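# Open the cabinet door fully and leave it open

## Task

Swing the cabinet's door open to its furthest position and leave it that way; the attempt fails if the robot topples or finishes leaning over.

## Robot and tools

ROBOT. A simulated Rainbow Robotics RB-Y1: a two-wheel drive base with rear casters, a folding torso (leg with ankle, knee and hip), a head, and two 7-joint arms, each ending in a five-finger hand (left hand on left arm, right on right). The base is 0.58 m wide, sticks out 0.10 m ahead of the wheel axle and 0.57 m behind, and sweeps a 0.58 m radius when turning in place. It cannot move sideways.

FRAMES. Base frame: origin on the floor between the drive wheels, x forward, y left, z up, metres. The chest, left_hand and right_hand lines are printed in this frame. Each hand point sits 0.045 m in front of its palm; its +z runs along the straightened fingers, +y out of the palm. Odometry frame is the base frame as it was at scene start; base_odometry counts wheel rotation only, so slip or bumps can make it wrong. Heading in rad, positive left.

TOOL move. One call carries at most one action. Arguments:
- base: a single velocity command {"x_m_s", "turn_rad_s", "for_s"}. x_m_s is forward speed (0.005 to 1.5 m/s either sign, or 0); turn_rad_s is left-positive turn rate (0.02 to 1.509 either sign, or 0); for_s is how long it is sent (0.1 to 5 s). Omitted speeds count as 0. Travel is roughly speed times for_s; acceleration is 0.4 m/s² (turns 0.5 rad/s²) and the base may coast up to about 3 s after.
- joints: absolute joint targets keyed by name, radians for torso, arm and head joints. Torso: torso_squat_rad 0 to 1.2 (bigger lowers chest), torso_shift_rad -0.3 to 0.6 (hips forward), torso_pitch_rad -0.2 to 1.4 (bow forward), torso_yaw_rad -1.5 to 1.5 (left positive; lift arms out 0.2 rad first). Combined torso limits also apply; breaking them leaves joints off_target. Arms: shoulder_pitch (negative swings forward/up), shoulder_roll (left 0 to 3.141 positive outward; right -3.141 to 0 negative outward), shoulder_yaw, elbow (-2.617 to 0.01, negative bends), forearm_roll, wrist_pitch, hand_roll. Head: head_pan_rad ±0.523 (left positive), head_tilt_rad -0.35 to 1.57 (positive down). Hand keys (little, ring, middle, index, thumb_turn, thumb_bend) are unitless -1 closed to +1 open; <side>_hand_force_limit (-1 to 1, about 0 to 10 N, thumb 15 N) and <side>_hand_speed (-0.96 to 1) are settings, not motion. A finger motor only starts when its target changes by at least 0.002.
- target: an absolute pose for one hand: side "left" or "right", x, y, z in metres in the base frame (-3 to 3), quat_wxyz in the same convention the hand lines print. It is solved into arm joints and follows a curved path; split long moves into short steps. Cannot be combined with base or joints, and is refused while an earlier move still runs.
- min_time_s: 0.1 to 8 s, the shortest duration for arm, head and torso motions in this action.
- cameras: list of "head_camera", "left_wrist_camera", "right_wrist_camera" or "all"; [] for none.
- blocking: true/omitted waits until everything is at rest; false returns in about 0.5 s while motion continues.
A call with no action just reports state and images.

OTHER TOOLS. wait {seconds 0 to 10, cameras} lets time pass and returns state. stop {cameras} brakes all running motions. zoom_image {camera, region [x0,y0,x1,y1] pixels, max 504 each way} enlarges part of the latest image. show_instructions shows reference pages. finished_scene {scene: 1} ends the scene for good; the door must stay open without the robot.

RESULT LINES. "move" says done or the worst status. base_status, joint_status, left_hand_status, right_hand_status: done, moving, off_target (rested short, may still push), reached or short (for target), refused (with reason), not_followed (arm check withheld command), contact_stop (torso hit something hard), time_out, limit_stop_at_<name> (self-collision guard or heat), torque_fault. A stop you did not command halts the rest of that reply's calls. on_its_own lists things the robot did unasked. <side>_hand_stopped_by gives six words (little, ring, middle, index, thumb_bend, thumb_turn): moving, target, force, stalled, fault. Finger load_n values are in N, positive when pushed open. lidar_m gives 12 distances in 30° sectors, first straight ahead, counter-clockwise (4th left, 7th behind, 10th right), sensed at 0.23 m height. motor_effort is wheel effort percent (peak in brackets); high effort at rest means pushing on something. Joint torques, external torques, wrist force/torque and motor temperatures help detect contact and heating.

CAUTIONS. Do not drive into furniture fast or let the upper body catch on an edge; stalled wheels cut the wheel motors for 2 s. Avoid fast bending or rising with arms reaching forward, and hard stops while bowed and driving: they can tip the robot, which fails the task. Never let the two arms collide or press on each other; keep shoulder rolls about 0.5 rad outward when both reach forward. Excess contact torque on an arm joint causes a 10 s torque fault; sustained stretching or pushing heats motors toward an over-temperature stop. Open the door smoothly without slamming or yanking, and avoid hard hits on fixed objects. Thinking time lets the scene run on.

Each tool is called as name(argument=value, ...) on one line, values as JSON.

Reference images:

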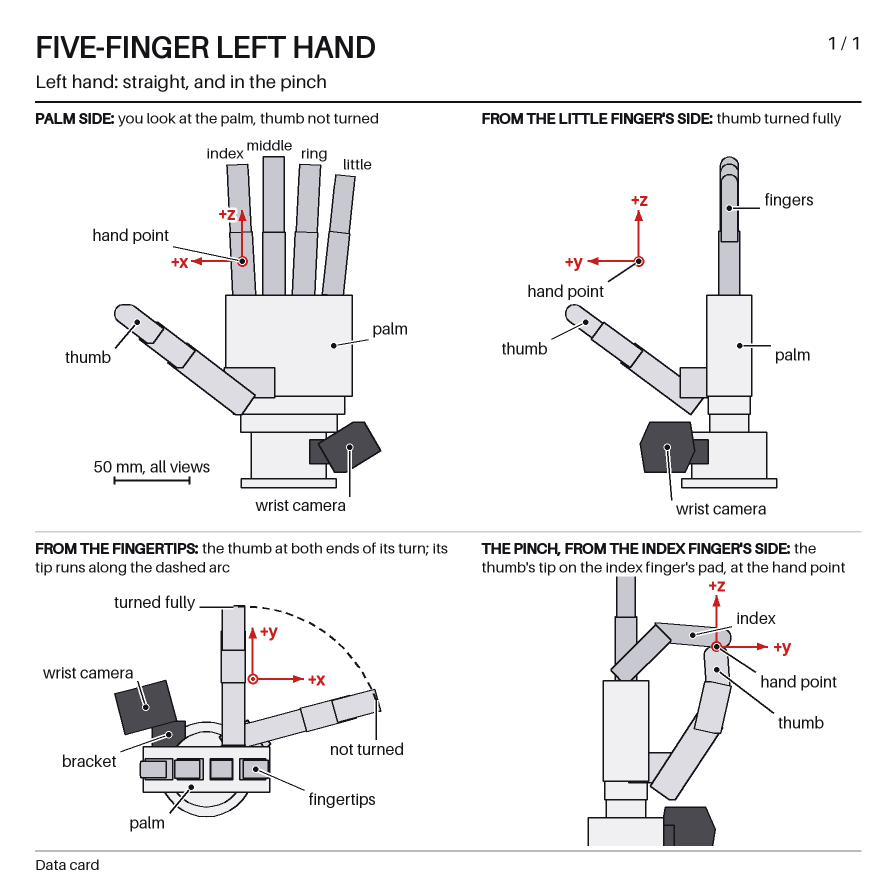

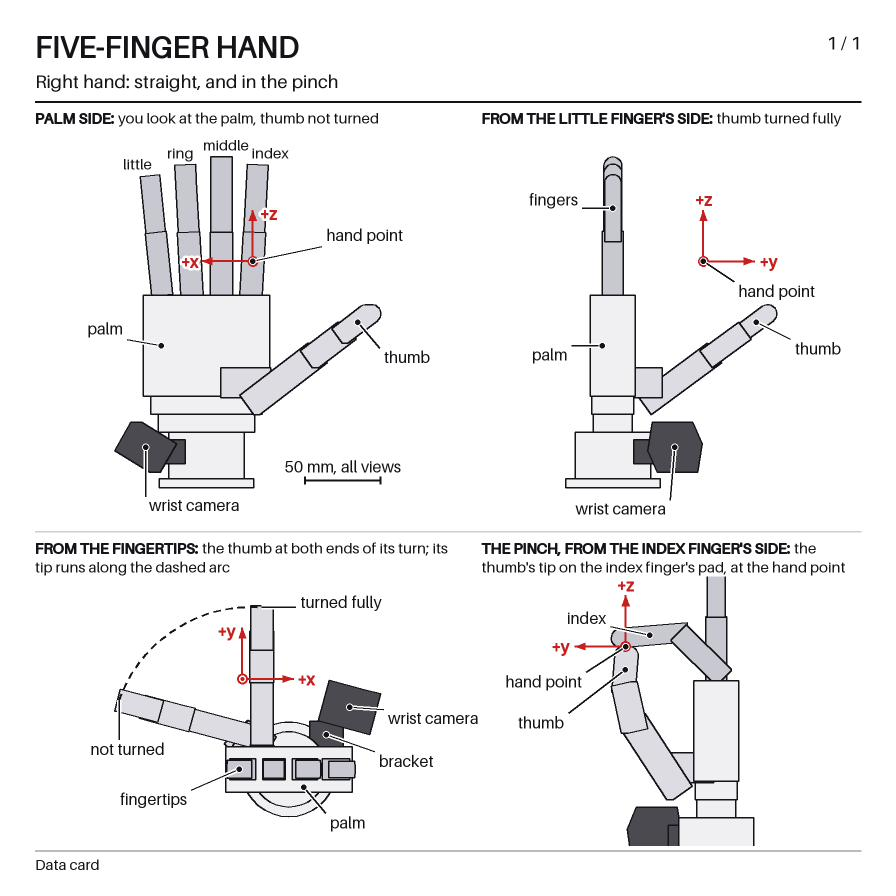

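## Session

move(cameras=["all"])

Scene clock: 0.00 s.
Joint torques (N m): no reading
External joint torques (N m): no reading
Motor temperatures (°C): left_arm=[28 30 29 34 33 32 39] | right_arm=[30 28 34 31 35 33 36]
Wrist force (N): no reading
Wrist torque (N m): no reading
Wrist force, peak (N): no reading
base_odometry: x=+0.000 y=+0.000 heading=+0.000
lidar_m: 3.13 2.38 3.05 3.24 2.63 2.45 1.73 1.66 1.70 2.25 2.75 2.82
base_status: not commanded
joint_positions: torso_squat_rad=+0.350 torso_shift_rad=+0.000 torso_pitch_rad=+0.000 torso_yaw_rad=+0.000 left_shoulder_pitch_rad=-0.039 left_shoulder_roll_rad=+0.016 left_shoulder_yaw_rad=+0.026 left_elbow_rad=-0.244 left_forearm_roll_rad=-0.012 left_wrist_pitch_rad=+0.030 left_hand_roll_rad=+0.017 right_shoulder_pitch_rad=+0.012 right_shoulder_roll_rad=-0.017 right_shoulder_yaw_rad=-0.006 right_elbow_rad=-0.211 right_forearm_roll_rad=-0.049 right_wrist_pitch_rad=-0.035 right_hand_roll_rad=-0.001 head_pan_rad=+0.000 head_tilt_rad=+0.400 left_hand_little=+1.000 left_hand_ring=+1.000 left_hand_middle=+1.000 left_hand_index=+1.000 left_hand_thumb_turn=+1.000 left_hand_thumb_bend=+1.000 left_hand_force_limit=+0.000 left_hand_speed=-0.800 right_hand_little=+1.000 right_hand_ring=+1.000 right_hand_middle=+1.000 right_hand_index=+1.000 right_hand_thumb_turn=+1.000 right_hand_thumb_bend=+1.000 right_hand_force_limit=+0.000 right_hand_speed=-0.800
joint_status: not commanded
wheel_motors_off: 0
left_hand_stopped_by: target,target,target,target,target,target
right_hand_stopped_by: target,target,target,target,target,target
left_little_load_n: 0.0
left_ring_load_n: 0.0
left_middle_load_n: 0.0
left_index_load_n: 0.0
left_thumb_bend_load_n: 0.0
left_thumb_turn_load_n: 0.0
right_little_load_n: 0.0
right_ring_load_n: 0.0
right_middle_load_n: 0.0
right_index_load_n: 0.0
right_thumb_bend_load_n: 0.0
right_thumb_turn_load_n: 0.0
motor_effort: left_wheel=+0 right_wheel=+1
chest: x=-0.2280 y=-0.0004 z=+1.2475 quat_wxyz=(+1.000, +0.000, +0.000, +0.000) (m; base frame)
left_hand: x=-0.1348 y=+0.2019 z=+0.5150 quat_wxyz=(+0.094, -0.707, +0.696, -0.083) (m; base frame)
right_hand: x=-0.1721 y=-0.2013 z=+0.5109 quat_wxyz=(+0.078, -0.682, +0.722, -0.088) (m; base frame)
pictures: head_camera, left_wrist_camera, right_wrist_camera

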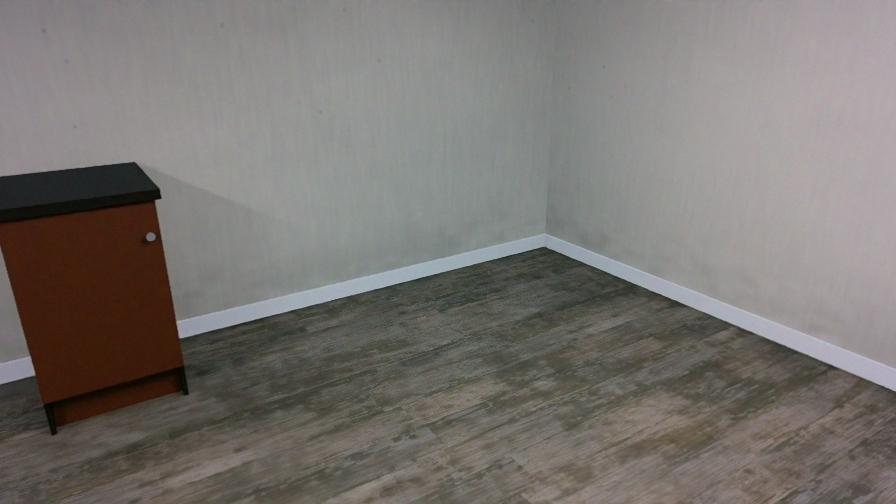

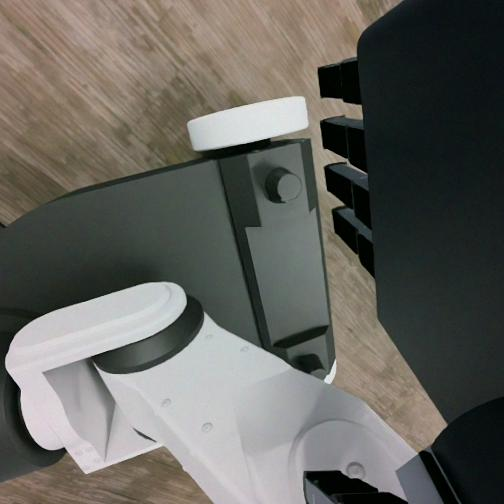

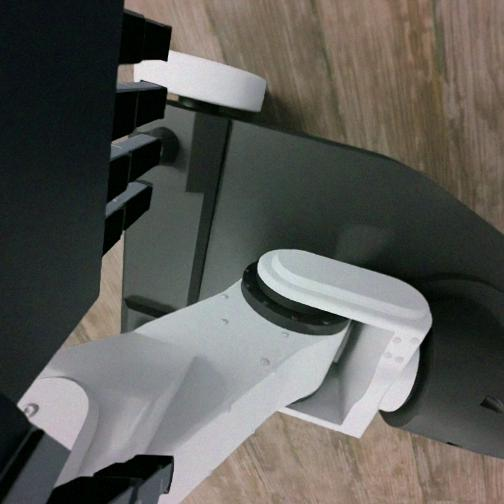

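move(base={"turn_rad_s": 0.4, "for_s": 1.21}, cameras=["head_camera"])

move(base={"x_m_s": 0.3, "for_s": 3.4}, joints={"head_tilt_rad": 0.6}, cameras=["head_camera"])

Scene clock: 57.17 s.
Joint torques (N m): left_arm=[-3.69 -0.03 0.1 -1.66 -0.1 -0.69 -0.16] | right_arm=[-1.85 -0.49 -0.17 -0.59 0.11 -0.41 0.12]
External joint torques (N m): left_arm=[-0.09 -0.64 0.06 0.06 -0.12 -0.11 -0.16] | right_arm=[0.28 0.46 -0.12 0.33 0.08 0.11 0.12]
Wrist force (N): left_arm=[1.9 0.1 6.1] | right_arm=[-11.2 8.7 7.9]
Wrist torque (N m): left_arm=[-0.57 -0.01 0.02] | right_arm=[0.84 1.74 0.44]
Wrist force, peak (N): left_arm=[1.9 0.4 6.9] | right_arm=[-12.1 9.2 8.4]
move: done
base_odometry: x=+0.000 y=+0.000 heading=+0.479
lidar_m: 2.38 3.03 3.29 2.63 2.59 1.73 1.64 1.68 2.16 2.77 2.80 3.18
base_status: done (sent for 1.2 of 1.2 s)
joint_positions: torso_squat_rad=+0.350 torso_shift_rad=+0.000 torso_pitch_rad=+0.000 torso_yaw_rad=+0.000 left_shoulder_pitch_rad=-0.039 left_shoulder_roll_rad=+0.016 left_shoulder_yaw_rad=+0.026 left_elbow_rad=-0.244 left_forearm_roll_rad=-0.012 left_wrist_pitch_rad=+0.030 left_hand_roll_rad=+0.017 right_shoulder_pitch_rad=+0.012 right_shoulder_roll_rad=-0.017 right_shoulder_yaw_rad=-0.006 right_elbow_rad=-0.211 right_forearm_roll_rad=-0.049 right_wrist_pitch_rad=-0.035 right_hand_roll_rad=-0.001 head_pan_rad=+0.000 head_tilt_rad=+0.400 left_hand_little=+1.000 left_hand_ring=+1.000 left_hand_middle=+1.000 left_hand_index=+1.000 left_hand_thumb_turn=+1.000 left_hand_thumb_bend=+1.000 left_hand_force_limit=+0.000 left_hand_speed=-0.800 right_hand_little=+1.000 right_hand_ring=+1.000 right_hand_middle=+1.000 right_hand_index=+1.000 right_hand_thumb_turn=+1.000 right_hand_thumb_bend=+1.000 right_hand_force_limit=+0.000 right_hand_speed=-0.800
joint_status: not commanded
wheel_motors_off: 0
left_hand_stopped_by: target,target,target,target,target,target
right_hand_stopped_by: target,target,target,target,target,target
left_little_load_n: 0.0
left_ring_load_n: 0.0
left_middle_load_n: 0.0
left_index_load_n: 0.0
left_thumb_bend_load_n: 0.0
left_thumb_turn_load_n: 0.0
right_little_load_n: 0.0
right_ring_load_n: 0.0
right_middle_load_n: 0.0
right_index_load_n: 0.0
right_thumb_bend_load_n: 0.0
right_thumb_turn_load_n: 0.0
motor_effort: left_wheel=+5(28) right_wheel=+12(40)
chest: x=-0.2280 y=-0.0004 z=+1.2475 quat_wxyz=(+1.000, +0.000, +0.000, +0.000) (m; base frame)
left_hand: x=-0.1348 y=+0.2019 z=+0.5150 quat_wxyz=(+0.094, -0.707, +0.696, -0.083) (m; base frame)
right_hand: x=-0.1721 y=-0.2013 z=+0.5109 quat_wxyz=(+0.078, -0.682, +0.722, -0.088) (m; base frame)
pictures: head_camera
camera_calibration:
head_camera: T_world_to_cam=[[-0.00384522, -0.999928, -0.0113985, 0.0128378], [-0.357126, 0.0120201, -0.933979, 1.33086], [0.934048, 0.00047936, -0.357146, 0.653309], [0, 0, 0, 1]] pos_world=[-0.134888, -0.00347343, 1.47647]

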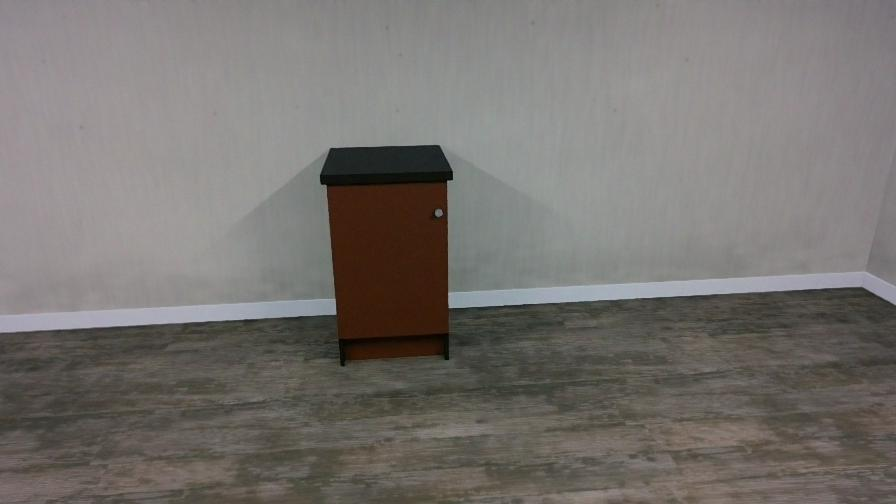

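Scene clock: 61.77 s.
Joint torques (N m): left_arm=[-3.56 -0.02 -0.01 -1.74 0.03 -0.78 -0.07] | right_arm=[-1.61 -0.31 -0.13 -0.68 0.16 -0.42 0.09]
External joint torques (N m): left_arm=[0.05 -0.62 -0.05 -0.03 0.01 -0.2 -0.07] | right_arm=[0.52 0.64 -0.08 0.24 0.12 0.1 0.09]
Wrist force (N): left_arm=[1.8 0.5 5.9] | right_arm=[-11.3 9.1 8.8]
Wrist torque (N m): left_arm=[-0.49 -0.02 -0.02] | right_arm=[0.82 1.73 0.46]
Wrist force, peak (N): left_arm=[1.7 0.7 6.7] | right_arm=[-11.6 9.6 9.0]
move: done
base_odometry: x=+0.904 y=+0.471 heading=+0.480
lidar_m: 1.37 1.39 2.56 3.18 2.78 2.82 2.66 2.71 2.85 2.67 2.70 2.09
base_status: done (sent for 3.4 of 3.4 s)
joint_positions: torso_squat_rad=+0.350 torso_shift_rad=+0.000 torso_pitch_rad=+0.000 torso_yaw_rad=+0.000 left_shoulder_pitch_rad=-0.039 left_shoulder_roll_rad=+0.016 left_shoulder_yaw_rad=+0.026 left_elbow_rad=-0.244 left_forearm_roll_rad=-0.012 left_wrist_pitch_rad=+0.030 left_hand_roll_rad=+0.017 right_shoulder_pitch_rad=+0.012 right_shoulder_roll_rad=-0.017 right_shoulder_yaw_rad=-0.006 right_elbow_rad=-0.211 right_forearm_roll_rad=-0.049 right_wrist_pitch_rad=-0.035 right_hand_roll_rad=-0.001 head_pan_rad=+0.000 head_tilt_rad=+0.600 left_hand_little=+1.000 left_hand_ring=+1.000 left_hand_middle=+1.000 left_hand_index=+1.000 left_hand_thumb_turn=+1.000 left_hand_thumb_bend=+1.000 left_hand_force_limit=+0.000 left_hand_speed=-0.800 right_hand_little=+1.000 right_hand_ring=+1.000 right_hand_middle=+1.000 right_hand_index=+1.000 right_hand_thumb_turn=+1.000 right_hand_thumb_bend=+1.000 right_hand_force_limit=+0.000 right_hand_speed=-0.800
joint_status: all done
wheel_motors_off: 0
left_hand_stopped_by: target,target,target,target,target,target
right_hand_stopped_by: target,target,target,target,target,target
left_little_load_n: 0.0
left_ring_load_n: 0.0
left_middle_load_n: 0.0
left_index_load_n: 0.0
left_thumb_bend_load_n: 0.0
left_thumb_turn_load_n: 0.0
right_little_load_n: 0.0
right_ring_load_n: 0.0
right_middle_load_n: 0.0
right_index_load_n: 0.0
right_thumb_bend_load_n: 0.0
right_thumb_turn_load_n: 0.0
motor_effort: left_wheel=+8(37) right_wheel=-8(38)
chest: x=-0.2280 y=-0.0004 z=+1.2475 quat_wxyz=(+1.000, +0.000, +0.000, +0.000) (m; base frame)
left_hand: x=-0.1348 y=+0.2019 z=+0.5150 quat_wxyz=(+0.094, -0.707, +0.696, -0.083) (m; base frame)
right_hand: x=-0.1720 y=-0.2013 z=+0.5109 quat_wxyz=(+0.078, -0.682, +0.722, -0.088) (m; base frame)
pictures: head_camera
camera_calibration:
head_camera: T_world_to_cam=[[-0.00603487, -0.999928, -0.010407, 0.0109516], [-0.535631, 0.0120207, -0.844367, 1.16438], [0.844431, 0.00047867, -0.535665, 0.893211], [0, 0, 0, 1]] pos_world=[-0.13051, -0.00347342, 1.46174]

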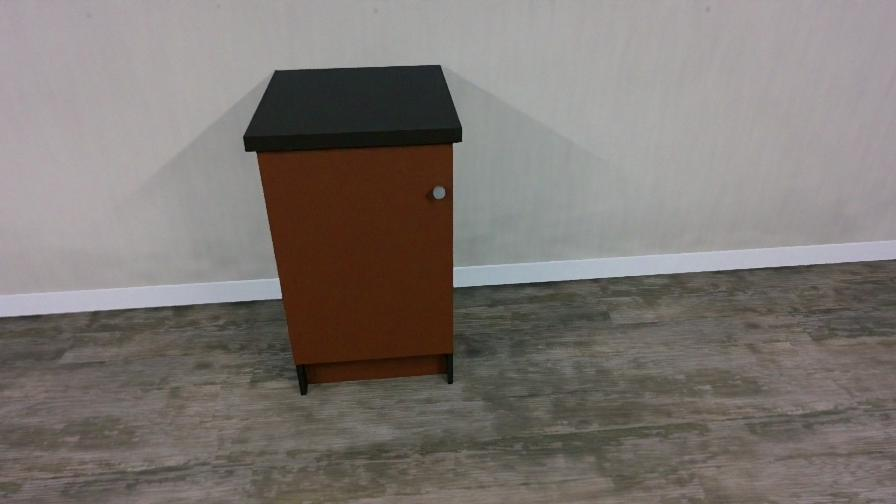

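zoom_image(camera="head_camera", region=[230, 50, 480, 250])

Scaled by 2.016.

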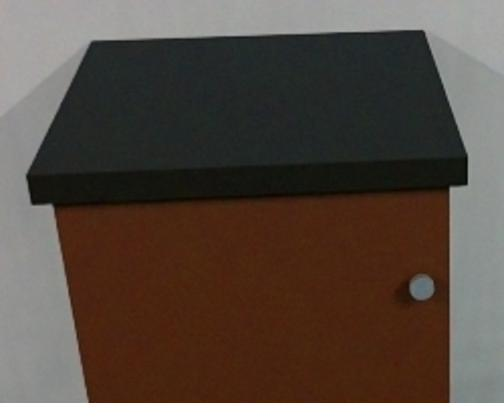

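move(base={"turn_rad_s": 0.15, "for_s": 0.53})

move(base={"x_m_s": 0.2, "for_s": 3.2}, joints={"head_tilt_rad": 0.7, "torso_squat_rad": 0.8}, min_time_s=3, cameras=["head_camera"])

Scene clock: 79.63 s.
Joint torques (N m): left_arm=[-3.7 0.2 0.2 -1.63 -0.03 -0.71 -0.08] | right_arm=[-1.18 -0.34 -0.1 -0.61 0.13 -0.43 0.07]
External joint torques (N m): left_arm=[-0.1 -0.4 0.16 0.09 -0.05 -0.14 -0.08] | right_arm=[0.95 0.61 -0.05 0.32 0.09 0.09 0.07]
Wrist force (N): left_arm=[1.4 0.5 6.3] | right_arm=[-11.4 9.2 8.3]
Wrist torque (N m): left_arm=[-0.53 0.08 -0.01] | right_arm=[0.92 1.77 0.43]
Wrist force, peak (N): left_arm=[2.0 0.3 6.8] | right_arm=[-11.6 9.4 9.0]
move: done
base_odometry: x=+0.905 y=+0.471 heading=+0.559
lidar_m: 1.37 2.03 2.75 2.78 3.29 2.74 2.66 2.76 2.79 2.67 2.75 2.04
base_status: done (sent for 0.53 of 0.53 s)
joint_positions: torso_squat_rad=+0.350 torso_shift_rad=+0.000 torso_pitch_rad=+0.000 torso_yaw_rad=+0.000 left_shoulder_pitch_rad=-0.039 left_shoulder_roll_rad=+0.016 left_shoulder_yaw_rad=+0.026 left_elbow_rad=-0.244 left_forearm_roll_rad=-0.012 left_wrist_pitch_rad=+0.030 left_hand_roll_rad=+0.017 right_shoulder_pitch_rad=+0.012 right_shoulder_roll_rad=-0.017 right_shoulder_yaw_rad=-0.006 right_elbow_rad=-0.211 right_forearm_roll_rad=-0.049 right_wrist_pitch_rad=-0.035 right_hand_roll_rad=-0.001 head_pan_rad=+0.000 head_tilt_rad=+0.600 left_hand_little=+1.000 left_hand_ring=+1.000 left_hand_middle=+1.000 left_hand_index=+1.000 left_hand_thumb_turn=+1.000 left_hand_thumb_bend=+1.000 left_hand_force_limit=+0.000 left_hand_speed=-0.800 right_hand_little=+1.000 right_hand_ring=+1.000 right_hand_middle=+1.000 right_hand_index=+1.000 right_hand_thumb_turn=+1.000 right_hand_thumb_bend=+1.000 right_hand_force_limit=+0.000 right_hand_speed=-0.800
joint_status: not commanded
wheel_motors_off: 0
left_hand_stopped_by: target,target,target,target,target,target
right_hand_stopped_by: target,target,target,target,target,target
left_little_load_n: 0.0
left_ring_load_n: 0.0
left_middle_load_n: 0.5
left_index_load_n: 0.0
left_thumb_bend_load_n: 0.0
left_thumb_turn_load_n: 0.0
right_little_load_n: 0.0
right_ring_load_n: 0.0
right_middle_load_n: 0.0
right_index_load_n: 0.0
right_thumb_bend_load_n: 0.0
right_thumb_turn_load_n: 0.0
motor_effort: left_wheel=-17(37) right_wheel=+2(37)
chest: x=-0.2280 y=-0.0004 z=+1.2475 quat_wxyz=(+1.000, +0.000, +0.000, +0.000) (m; base frame)
left_hand: x=-0.1348 y=+0.2019 z=+0.5150 quat_wxyz=(+0.094, -0.707, +0.696, -0.083) (m; base frame)
right_hand: x=-0.1720 y=-0.2013 z=+0.5109 quat_wxyz=(+0.078, -0.682, +0.722, -0.088) (m; base frame)
pictures: none

Scene clock: 83.73 s.
Joint torques (N m): left_arm=[-3.54 -0.08 0.01 -1.7 0.04 -0.77 -0.13] | right_arm=[-1.52 -0.65 -0.35 -0.64 0.23 -0.41 0.05]
External joint torques (N m): left_arm=[0.07 -0.67 -0.03 0.01 0.02 -0.2 -0.13] | right_arm=[0.61 0.31 -0.3 0.28 0.19 0.12 0.05]
Wrist force (N): left_arm=[2.1 0.6 6.5] | right_arm=[-10.5 8.5 9.0]
Wrist torque (N m): left_arm=[-0.49 -0.03 0.00] | right_arm=[0.76 1.62 0.38]
Wrist force, peak (N): left_arm=[1.6 0.3 7.1] | right_arm=[-11.3 9.3 9.0]
move: done
base_odometry: x=+1.447 y=+0.811 heading=+0.560
lidar_m: 0.73 0.75 1.86 3.18 3.00 3.41 3.30 3.43 2.78 2.67 1.90 1.38
base_status: done (sent for 3.2 of 3.2 s)
joint_positions: torso_squat_rad=+0.800 torso_shift_rad=+0.000 torso_pitch_rad=+0.000 torso_yaw_rad=+0.000 left_shoulder_pitch_rad=-0.039 left_shoulder_roll_rad=+0.016 left_shoulder_yaw_rad=+0.026 left_elbow_rad=-0.244 left_forearm_roll_rad=-0.012 left_wrist_pitch_rad=+0.030 left_hand_roll_rad=+0.017 right_shoulder_pitch_rad=+0.012 right_shoulder_roll_rad=-0.017 right_shoulder_yaw_rad=-0.006 right_elbow_rad=-0.211 right_forearm_roll_rad=-0.049 right_wrist_pitch_rad=-0.035 right_hand_roll_rad=-0.001 head_pan_rad=+0.000 head_tilt_rad=+0.700 left_hand_little=+1.000 left_hand_ring=+1.000 left_hand_middle=+1.000 left_hand_index=+1.000 left_hand_thumb_turn=+1.000 left_hand_thumb_bend=+1.000 left_hand_force_limit=+0.000 left_hand_speed=-0.800 right_hand_little=+1.000 right_hand_ring=+1.000 right_hand_middle=+1.000 right_hand_index=+1.000 right_hand_thumb_turn=+1.000 right_hand_thumb_bend=+1.000 right_hand_force_limit=+0.000 right_hand_speed=-0.800
joint_status: all done
wheel_motors_off: 0
left_hand_stopped_by: target,target,target,target,target,target
right_hand_stopped_by: target,target,target,target,target,target
left_little_load_n: 0.0
left_ring_load_n: 0.0
left_middle_load_n: 0.0
left_index_load_n: 0.0
left_thumb_bend_load_n: 0.0
left_thumb_turn_load_n: 0.0
right_little_load_n: 0.0
right_ring_load_n: 0.0
right_middle_load_n: 0.0
right_index_load_n: 0.0
right_thumb_bend_load_n: 0.0
right_thumb_turn_load_n: 0.0
motor_effort: left_wheel=+8(36) right_wheel=-10(25)
chest: x=-0.2280 y=-0.0003 z=+1.0776 quat_wxyz=(+1.000, +0.000, +0.000, +0.000) (m; base frame)
left_hand: x=-0.1348 y=+0.2020 z=+0.3451 quat_wxyz=(+0.094, -0.707, +0.696, -0.083) (m; base frame)
right_hand: x=-0.1720 y=-0.2012 z=+0.3411 quat_wxyz=(+0.078, -0.682, +0.722, -0.088) (m; base frame)
pictures: head_camera
camera_calibration:
head_camera: T_world_to_cam=[[-0.00704302, -0.999928, -0.00975289, 0.00824045], [-0.617237, 0.0120205, -0.786685, 0.930452], [0.786746, 0.000479211, -0.617277, 0.894697], [0, 0, 0, 1]] pos_world=[-0.129532, -0.00337343, 1.28433]

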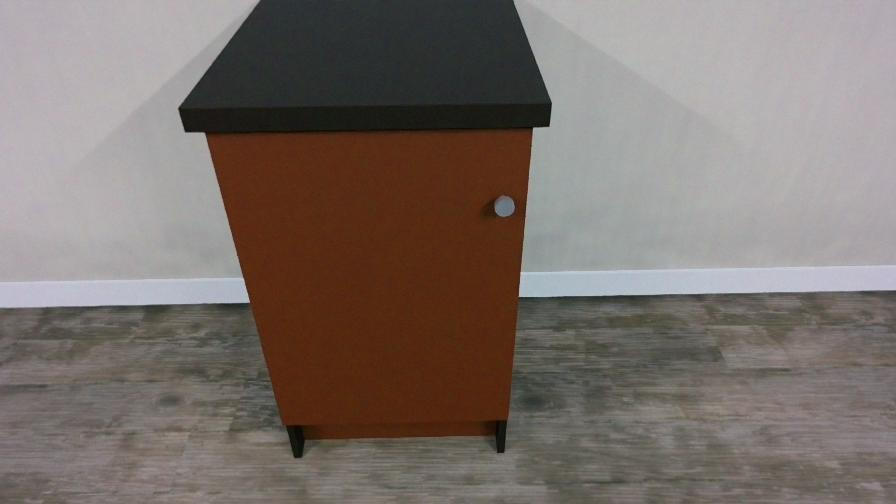

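move(joints={"left_shoulder_roll_rad": 0.35, "left_elbow_rad": -1.6, "left_hand_thumb_turn": -1, "left_hand_speed": 0.0, "torso_pitch_rad": 0.25}, min_time_s=2)

move(target={"side": "left", "x": 0.33, "y": 0.0, "z": 0.75, "quat_wxyz": [0.183, 0.683, 0.683, 0.183]}, min_time_s=3, cameras=["all"])

Scene clock: 145.30 s.
Joint torques (N m): left_arm=[-6.81 5.77 4.08 -9.18 -0.01 -2.08 -0.09] | right_arm=[5.07 -0.72 -0.21 2.33 0.12 0.2 0.03]
External joint torques (N m): left_arm=[0.27 -0.78 -0.01 0.3 -0.06 -0.19 -0.07] | right_arm=[0.09 0.24 -0.05 0.55 0.14 0.2 0.03]
Wrist force (N): left_arm=[3.5 4.8 2.3] | right_arm=[-11.4 7.4 8.0]
Wrist torque (N m): left_arm=[0.07 -0.28 0.02] | right_arm=[0.74 1.75 0.30]
Wrist force, peak (N): left_arm=[2.1 1.2 7.0] | right_arm=[-11.5 9.0 9.2]
move: done
base_odometry: x=+1.447 y=+0.811 heading=+0.560
lidar_m: 0.73 0.76 1.86 3.18 3.00 3.41 3.30 3.42 2.77 2.67 1.90 1.38
base_status: not commanded
joint_positions: torso_squat_rad=+0.800 torso_shift_rad=+0.000 torso_pitch_rad=+0.250 torso_yaw_rad=+0.000 left_shoulder_pitch_rad=-0.039 left_shoulder_roll_rad=+0.350 left_shoulder_yaw_rad=+0.026 left_elbow_rad=-1.600 left_forearm_roll_rad=-0.012 left_wrist_pitch_rad=+0.030 left_hand_roll_rad=+0.017 right_shoulder_pitch_rad=+0.012 right_shoulder_roll_rad=-0.017 right_shoulder_yaw_rad=-0.006 right_elbow_rad=-0.211 right_forearm_roll_rad=-0.049 right_wrist_pitch_rad=-0.035 right_hand_roll_rad=-0.001 head_pan_rad=+0.000 head_tilt_rad=+0.700 left_hand_little=+1.000 left_hand_ring=+1.000 left_hand_middle=+1.000 left_hand_index=+1.000 left_hand_thumb_turn=-1.000 left_hand_thumb_bend=+1.000 left_hand_force_limit=+0.000 left_hand_speed=+0.000 right_hand_little=+1.000 right_hand_ring=+1.000 right_hand_middle=+1.000 right_hand_index=+1.000 right_hand_thumb_turn=+1.000 right_hand_thumb_bend=+1.000 right_hand_force_limit=+0.000 right_hand_speed=-0.800
joint_status: all done
wheel_motors_off: 0
left_hand_stopped_by: target,target,target,target,target,target
right_hand_stopped_by: target,target,target,target,target,target
left_little_load_n: 0.0
left_ring_load_n: 0.0
left_middle_load_n: 0.0
left_index_load_n: 0.0
left_thumb_bend_load_n: 0.0
left_thumb_turn_load_n: 0.5
right_little_load_n: 0.0
right_ring_load_n: 0.0
right_middle_load_n: 0.0
right_index_load_n: 0.0
right_thumb_bend_load_n: 0.0
right_thumb_turn_load_n: 0.0
motor_effort: left_wheel=+10(12) right_wheel=-10(11)
chest: x=-0.1515 y=-0.0003 z=+1.0680 quat_wxyz=(+0.992, +0.000, +0.125, +0.000) (m; base frame)
left_hand: x=+0.3492 y=+0.3204 z=+0.6898 quat_wxyz=(+0.519, -0.450, +0.632, -0.359) (m; base frame)
right_hand: x=-0.2794 y=-0.2012 z=+0.3405 quat_wxyz=(-0.012, -0.687, +0.726, -0.002) (m; base frame)
pictures: none

Scene clock: 148.63 s.
Joint torques (N m): left_arm=[-18.4 -1 7.16 -5.75 -0.78 -0.25 -0.2] | right_arm=[4.81 -0.18 -0.1 2.34 0.06 0.2 -0.03]
External joint torques (N m): left_arm=[-1.93 -1.29 -0.88 -0.29 0.2 -0.04 -0.2] | right_arm=[-0.17 0.77 0.06 0.56 0.08 0.2 -0.03]
Wrist force (N): left_arm=[2.7 -3.9 5.1] | right_arm=[-10.4 7.3 8.8]
Wrist torque (N m): left_arm=[-0.75 -0.19 0.17] | right_arm=[0.71 1.54 0.36]
Wrist force, peak (N): left_arm=[6.6 -1.4 4.9] | right_arm=[-11.5 8.2 9.6]
move: done
base_odometry: x=+1.447 y=+0.811 heading=+0.560
lidar_m: 0.73 0.76 1.87 3.18 3.00 3.41 3.30 3.42 2.77 2.67 1.90 1.39
base_status: not commanded
joint_positions: torso_squat_rad=+0.800 torso_shift_rad=+0.000 torso_pitch_rad=+0.250 torso_yaw_rad=+0.000 left_shoulder_pitch_rad=-1.126 left_shoulder_roll_rad=+0.318 left_shoulder_yaw_rad=-1.164 left_elbow_rad=-1.615 left_forearm_roll_rad=+0.375 left_wrist_pitch_rad=+1.533 left_hand_roll_rad=-1.682 right_shoulder_pitch_rad=+0.012 right_shoulder_roll_rad=-0.017 right_shoulder_yaw_rad=-0.006 right_elbow_rad=-0.211 right_forearm_roll_rad=-0.049 right_wrist_pitch_rad=-0.035 right_hand_roll_rad=-0.001 head_pan_rad=+0.000 head_tilt_rad=+0.700 left_hand_little=+1.000 left_hand_ring=+1.000 left_hand_middle=+1.000 left_hand_index=+1.000 left_hand_thumb_turn=-1.000 left_hand_thumb_bend=+1.000 left_hand_force_limit=+0.000 left_hand_speed=+0.000 right_hand_little=+1.000 right_hand_ring=+1.000 right_hand_middle=+1.000 right_hand_index=+1.000 right_hand_thumb_turn=+1.000 right_hand_thumb_bend=+1.000 right_hand_force_limit=+0.000 right_hand_speed=-0.800
joint_status: all done
wheel_motors_off: 0
left_hand_stopped_by: target,target,target,target,target,target
right_hand_stopped_by: target,target,target,target,target,target
left_little_load_n: 0.0
left_ring_load_n: 0.0
left_middle_load_n: 0.0
left_index_load_n: 0.0
left_thumb_bend_load_n: -0.5
left_thumb_turn_load_n: 0.0
right_little_load_n: 0.0
right_ring_load_n: 0.0
right_middle_load_n: 0.0
right_index_load_n: 0.0
right_thumb_bend_load_n: 0.0
right_thumb_turn_load_n: 0.0
motor_effort: left_wheel=+8(12) right_wheel=-9(11)
chest: x=-0.1515 y=-0.0003 z=+1.0680 quat_wxyz=(+0.992, +0.000, +0.125, +0.000) (m; base frame)
left_hand: x=+0.3298 y=+0.0002 z=+0.7501 quat_wxyz=(+0.184, +0.683, +0.683, +0.183) (m; base frame)
left_hand_status: reached (checked arc, planned for 3.0 s): 0 mm and 0.1 deg off.
right_hand: x=-0.2794 y=-0.2012 z=+0.3405 quat_wxyz=(-0.012, -0.687, +0.726, -0.002) (m; base frame)
pictures: head_camera, left_wrist_camera, right_wrist_camera
camera_calibration:
head_camera: T_world_to_cam=[[-0.00901846, -0.99993, -0.00766199, 0.00621306], [-0.792638, 0.0118198, -0.609578, 0.754457], [0.609626, 0.000575727, -0.792689, 0.989072], [0, 0, 0, 1]] pos_world=[-0.00489625, -0.00327433, 1.24397]
left_wrist_camera: T_world_to_cam=[[-0.858209, 0.242221, -0.452556, 0.620227], [0.00099402, 0.882441, 0.470422, -0.337911], [0.5133, 0.40327, -0.757559, 0.511556], [0, 0, 0, 1]] pos_world=[0.270038, -0.0583407, 0.827182]
right_wrist_camera: T_world_to_cam=[[-0.97506, -0.221811, 0.0076245, -0.319984], [-0.194409, 0.870165, 0.452789, -0.0237147], [-0.107068, 0.440014, -0.891585, 0.476205], [0, 0, 0, 1]] pos_world=[-0.265628, -0.259877, 0.437754]

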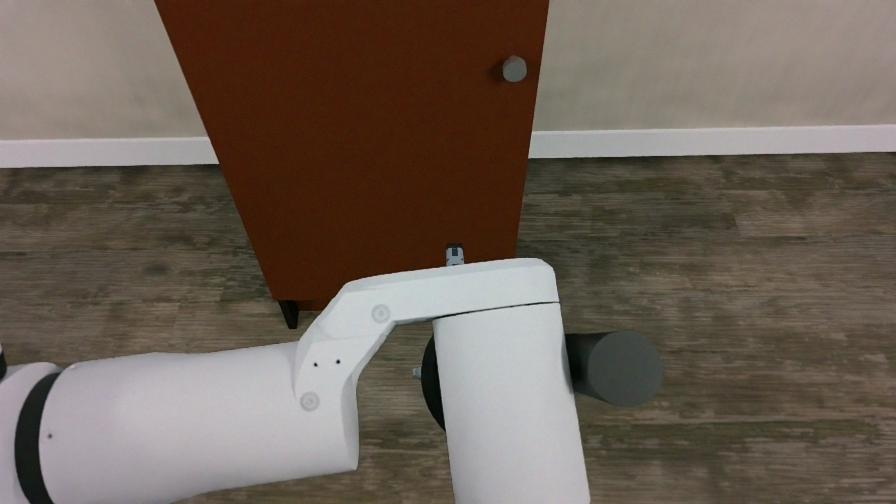

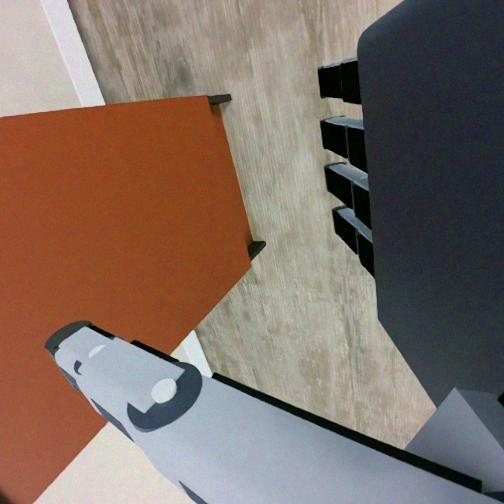

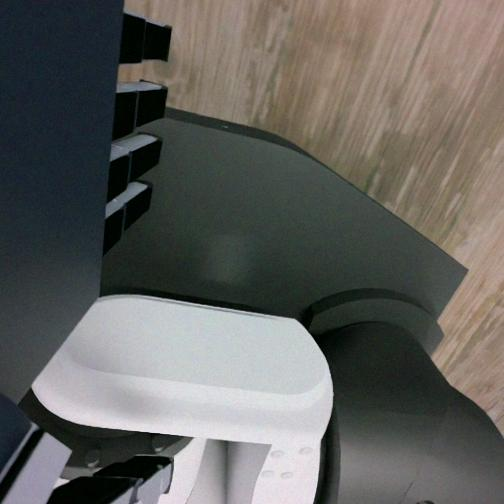

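move(base={"x_m_s": 0.15, "for_s": 1.6}, joints={"head_tilt_rad": 0.55, "left_hand_thumb_bend": 0.5, "left_hand_index": 0.15, "left_hand_middle": 0.15}, cameras=["head_camera", "left_wrist_camera"])

Scene clock: 164.63 s.
Joint torques (N m): left_arm=[-17.91 -0.76 7.1 -5.53 -0.91 -0.28 -0.11] | right_arm=[4.87 -0.56 -0.27 2.21 0.05 0.18 0.08]
External joint torques (N m): left_arm=[-1.44 -1.05 -0.94 -0.06 0.08 -0.08 -0.12] | right_arm=[-0.11 0.39 -0.11 0.44 0.06 0.17 0.08]
Wrist force (N): left_arm=[2.5 -3.7 5.4] | right_arm=[-11.3 7.3 8.9]
Wrist torque (N m): left_arm=[-0.73 -0.14 0.14] | right_arm=[0.69 1.71 0.32]
Wrist force, peak (N): left_arm=[2.9 -4.4 5.6] | right_arm=[-11.5 7.6 9.4]
move: done
base_odometry: x=+1.650 y=+0.939 heading=+0.561
lidar_m: 0.49 0.50 1.54 3.18 3.11 3.66 3.54 3.66 2.77 2.66 1.56 0.52
base_status: done (sent for 1.6 of 1.6 s)
joint_positions: torso_squat_rad=+0.800 torso_shift_rad=+0.000 torso_pitch_rad=+0.250 torso_yaw_rad=+0.000 left_shoulder_pitch_rad=-1.126 left_shoulder_roll_rad=+0.318 left_shoulder_yaw_rad=-1.164 left_elbow_rad=-1.615 left_forearm_roll_rad=+0.375 left_wrist_pitch_rad=+1.533 left_hand_roll_rad=-1.682 right_shoulder_pitch_rad=+0.012 right_shoulder_roll_rad=-0.017 right_shoulder_yaw_rad=-0.006 right_elbow_rad=-0.211 right_forearm_roll_rad=-0.049 right_wrist_pitch_rad=-0.035 right_hand_roll_rad=-0.001 head_pan_rad=+0.000 head_tilt_rad=+0.550 left_hand_little=+1.000 left_hand_ring=+1.000 left_hand_middle=+0.150 left_hand_index=+0.150 left_hand_thumb_turn=-1.000 left_hand_thumb_bend=+0.500 left_hand_force_limit=+0.000 left_hand_speed=+0.000 right_hand_little=+1.000 right_hand_ring=+1.000 right_hand_middle=+1.000 right_hand_index=+1.000 right_hand_thumb_turn=+1.000 right_hand_thumb_bend=+1.000 right_hand_force_limit=+0.000 right_hand_speed=-0.800
joint_status: all done
wheel_motors_off: 0
left_hand_stopped_by: target,target,target,target,target,target
right_hand_stopped_by: target,target,target,target,target,target
left_little_load_n: 0.0
left_ring_load_n: 0.0
left_middle_load_n: 0.5
left_index_load_n: 0.0
left_thumb_bend_load_n: -0.5
left_thumb_turn_load_n: 0.0
right_little_load_n: 0.0
right_ring_load_n: 0.0
right_middle_load_n: 0.0
right_index_load_n: 0.0
right_thumb_bend_load_n: 0.0
right_thumb_turn_load_n: 0.0
motor_effort: left_wheel=+6(27) right_wheel=-9(19)
chest: x=-0.1514 y=-0.0003 z=+1.0680 quat_wxyz=(+0.992, +0.000, +0.125, +0.000) (m; base frame)
left_hand: x=+0.3298 y=+0.0001 z=+0.7500 quat_wxyz=(+0.184, +0.683, +0.683, +0.183) (m; base frame)
right_hand: x=-0.2795 y=-0.2012 z=+0.3405 quat_wxyz=(-0.013, -0.687, +0.726, -0.002) (m; base frame)
pictures: head_camera, left_wrist_camera
camera_calibration:
head_camera: T_world_to_cam=[[-0.00784143, -0.999929, -0.00899533, 0.00798861], [-0.69277, 0.0119193, -0.72106, 0.902571], [0.721116, 0.000577561, -0.692814, 0.872481], [0, 0, 0, 1]] pos_world=[-0.00382286, -0.00327391, 1.25535]
left_wrist_camera: T_world_to_cam=[[-0.858207, 0.242373, -0.452477, 0.62017], [0.00125611, 0.882489, 0.470331, -0.337903], [0.513302, 0.403073, -0.757663, 0.51163], [0, 0, 0, 1]] pos_world=[0.270038, -0.0583415, 0.827182]

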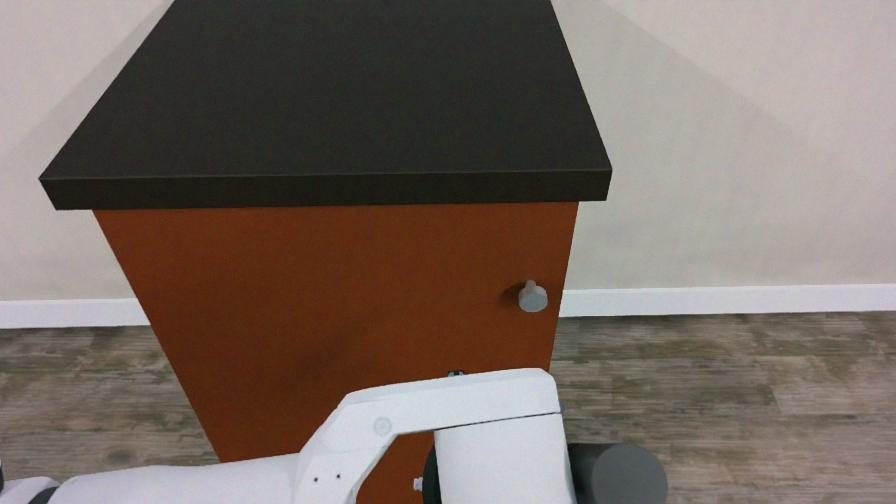

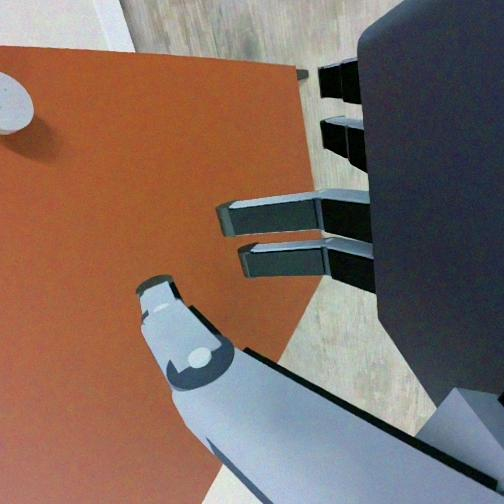

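zoom_image(camera="head_camera", region=[480, 250, 600, 350])

zoom_image(camera="left_wrist_camera", region=[0, 30, 400, 430])

Scaled by 4.200.

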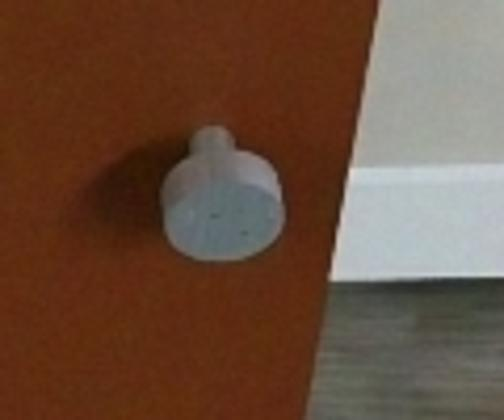

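Scaled by 1.260.

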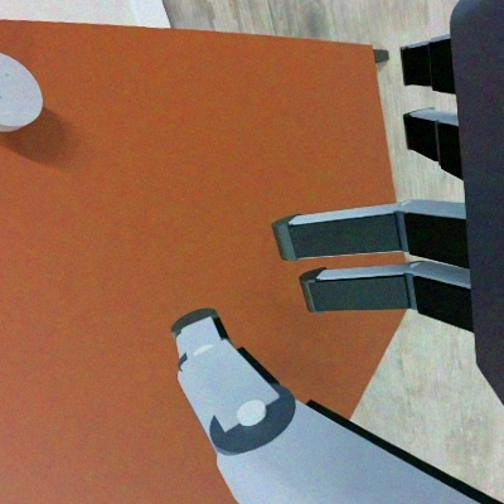

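move(target={"side": "left", "x": 0.39, "y": -0.095, "z": 0.737, "quat_wxyz": [0.1228, 0.6963, 0.6963, 0.1228]}, min_time_s=2.5, cameras=["head_camera", "left_wrist_camera"])

zoom_image(camera="left_wrist_camera", region=[50, 100, 450, 500])

Scene clock: 198.37 s.
Joint torques (N m): left_arm=[-22.15 3.59 4.56 1.7 -0.36 -0.69 -0.27] | right_arm=[5.09 -0.51 -0.35 2.25 0.11 0.19 -0.02]
External joint torques (N m): left_arm=[-1.71 -1.48 -1.23 0.82 0.16 -0.26 -0.27] | right_arm=[0.1 0.44 -0.19 0.47 0.12 0.18 -0.02]
Wrist force (N): left_arm=[2.3 -4.2 6.1] | right_arm=[-11.6 7.6 8.8]
Wrist torque (N m): left_arm=[-0.93 0.07 0.19] | right_arm=[0.77 1.79 0.29]
Wrist force, peak (N): left_arm=[3.2 -3.6 6.4] | right_arm=[-11.9 7.3 9.4]
move: short
base_odometry: x=+1.650 y=+0.939 heading=+0.561
lidar_m: 0.49 0.51 1.53 3.18 3.11 3.66 3.54 3.67 2.76 2.67 1.56 0.52
base_status: not commanded
joint_positions: torso_squat_rad=+0.800 torso_shift_rad=+0.000 torso_pitch_rad=+0.250 torso_yaw_rad=+0.000 left_shoulder_pitch_rad=-1.676 left_shoulder_roll_rad=+0.000 left_shoulder_yaw_rad=-1.570 left_elbow_rad=-0.724 left_forearm_roll_rad=+1.241 left_wrist_pitch_rad=+1.013 left_hand_roll_rad=-1.874 right_shoulder_pitch_rad=+0.012 right_shoulder_roll_rad=-0.017 right_shoulder_yaw_rad=-0.006 right_elbow_rad=-0.211 right_forearm_roll_rad=-0.049 right_wrist_pitch_rad=-0.035 right_hand_roll_rad=-0.001 head_pan_rad=+0.000 head_tilt_rad=+0.550 left_hand_little=+1.000 left_hand_ring=+1.000 left_hand_middle=+0.150 left_hand_index=+0.150 left_hand_thumb_turn=-1.000 left_hand_thumb_bend=+0.500 left_hand_force_limit=+0.000 left_hand_speed=+0.000 right_hand_little=+1.000 right_hand_ring=+1.000 right_hand_middle=+1.000 right_hand_index=+1.000 right_hand_thumb_turn=+1.000 right_hand_thumb_bend=+1.000 right_hand_force_limit=+0.000 right_hand_speed=-0.800
joint_status: all done
wheel_motors_off: 0
left_hand_stopped_by: target,target,target,target,target,target
right_hand_stopped_by: target,target,target,target,target,target
left_little_load_n: 0.0
left_ring_load_n: 0.0
left_middle_load_n: 0.5
left_index_load_n: 0.0
left_thumb_bend_load_n: 0.0
left_thumb_turn_load_n: 0.0
right_little_load_n: 0.0
right_ring_load_n: 0.0
right_middle_load_n: 0.0
right_index_load_n: 0.0
right_thumb_bend_load_n: 0.0
right_thumb_turn_load_n: 0.0
motor_effort: left_wheel=+8(11) right_wheel=-11(11)
chest: x=-0.1514 y=-0.0003 z=+1.0680 quat_wxyz=(+0.992, +0.000, +0.125, +0.000) (m; base frame)
left_hand: x=+0.3896 y=-0.0945 z=+0.7372 quat_wxyz=(+0.148, +0.704, +0.686, +0.109) (m; base frame)
left_hand_status: short (checked arc, as near as the solve gets, planned for 2.5 s): 1 mm and 3.6 deg off. The place is met; only the turn is off.
right_hand: x=-0.2795 y=-0.2012 z=+0.3405 quat_wxyz=(-0.013, -0.687, +0.726, -0.002) (m; base frame)
pictures: head_camera, left_wrist_camera
camera_calibration:
head_camera: T_world_to_cam=[[-0.00784143, -0.999929, -0.00899533, 0.00798861], [-0.69277, 0.0119193, -0.72106, 0.902571], [0.721116, 0.000577561, -0.692814, 0.872481], [0, 0, 0, 1]] pos_world=[-0.00382286, -0.00327391, 1.25535]
left_wrist_camera: T_world_to_cam=[[-0.910319, 0.257762, -0.323849, 0.615612], [0.105438, 0.901019, 0.420771, -0.250724], [0.400252, 0.34889, -0.847393, 0.61444], [0, 0, 0, 1]] pos_world=[0.340908, -0.147146, 0.825534]

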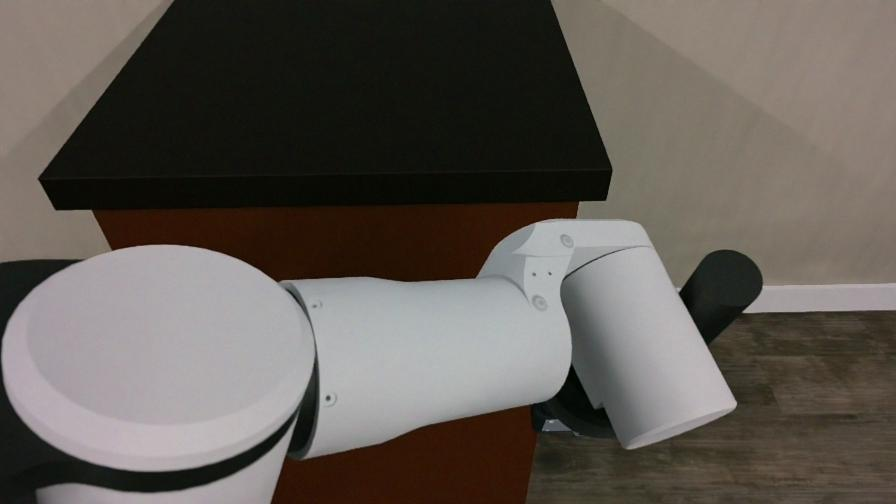

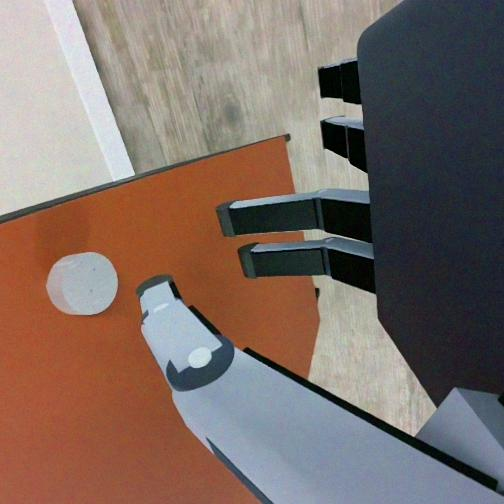

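Scaled by 1.260.

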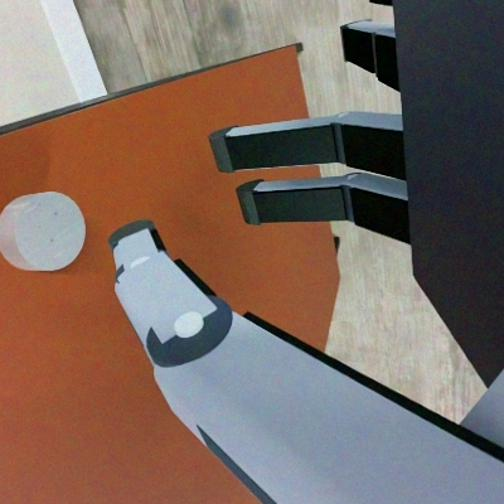

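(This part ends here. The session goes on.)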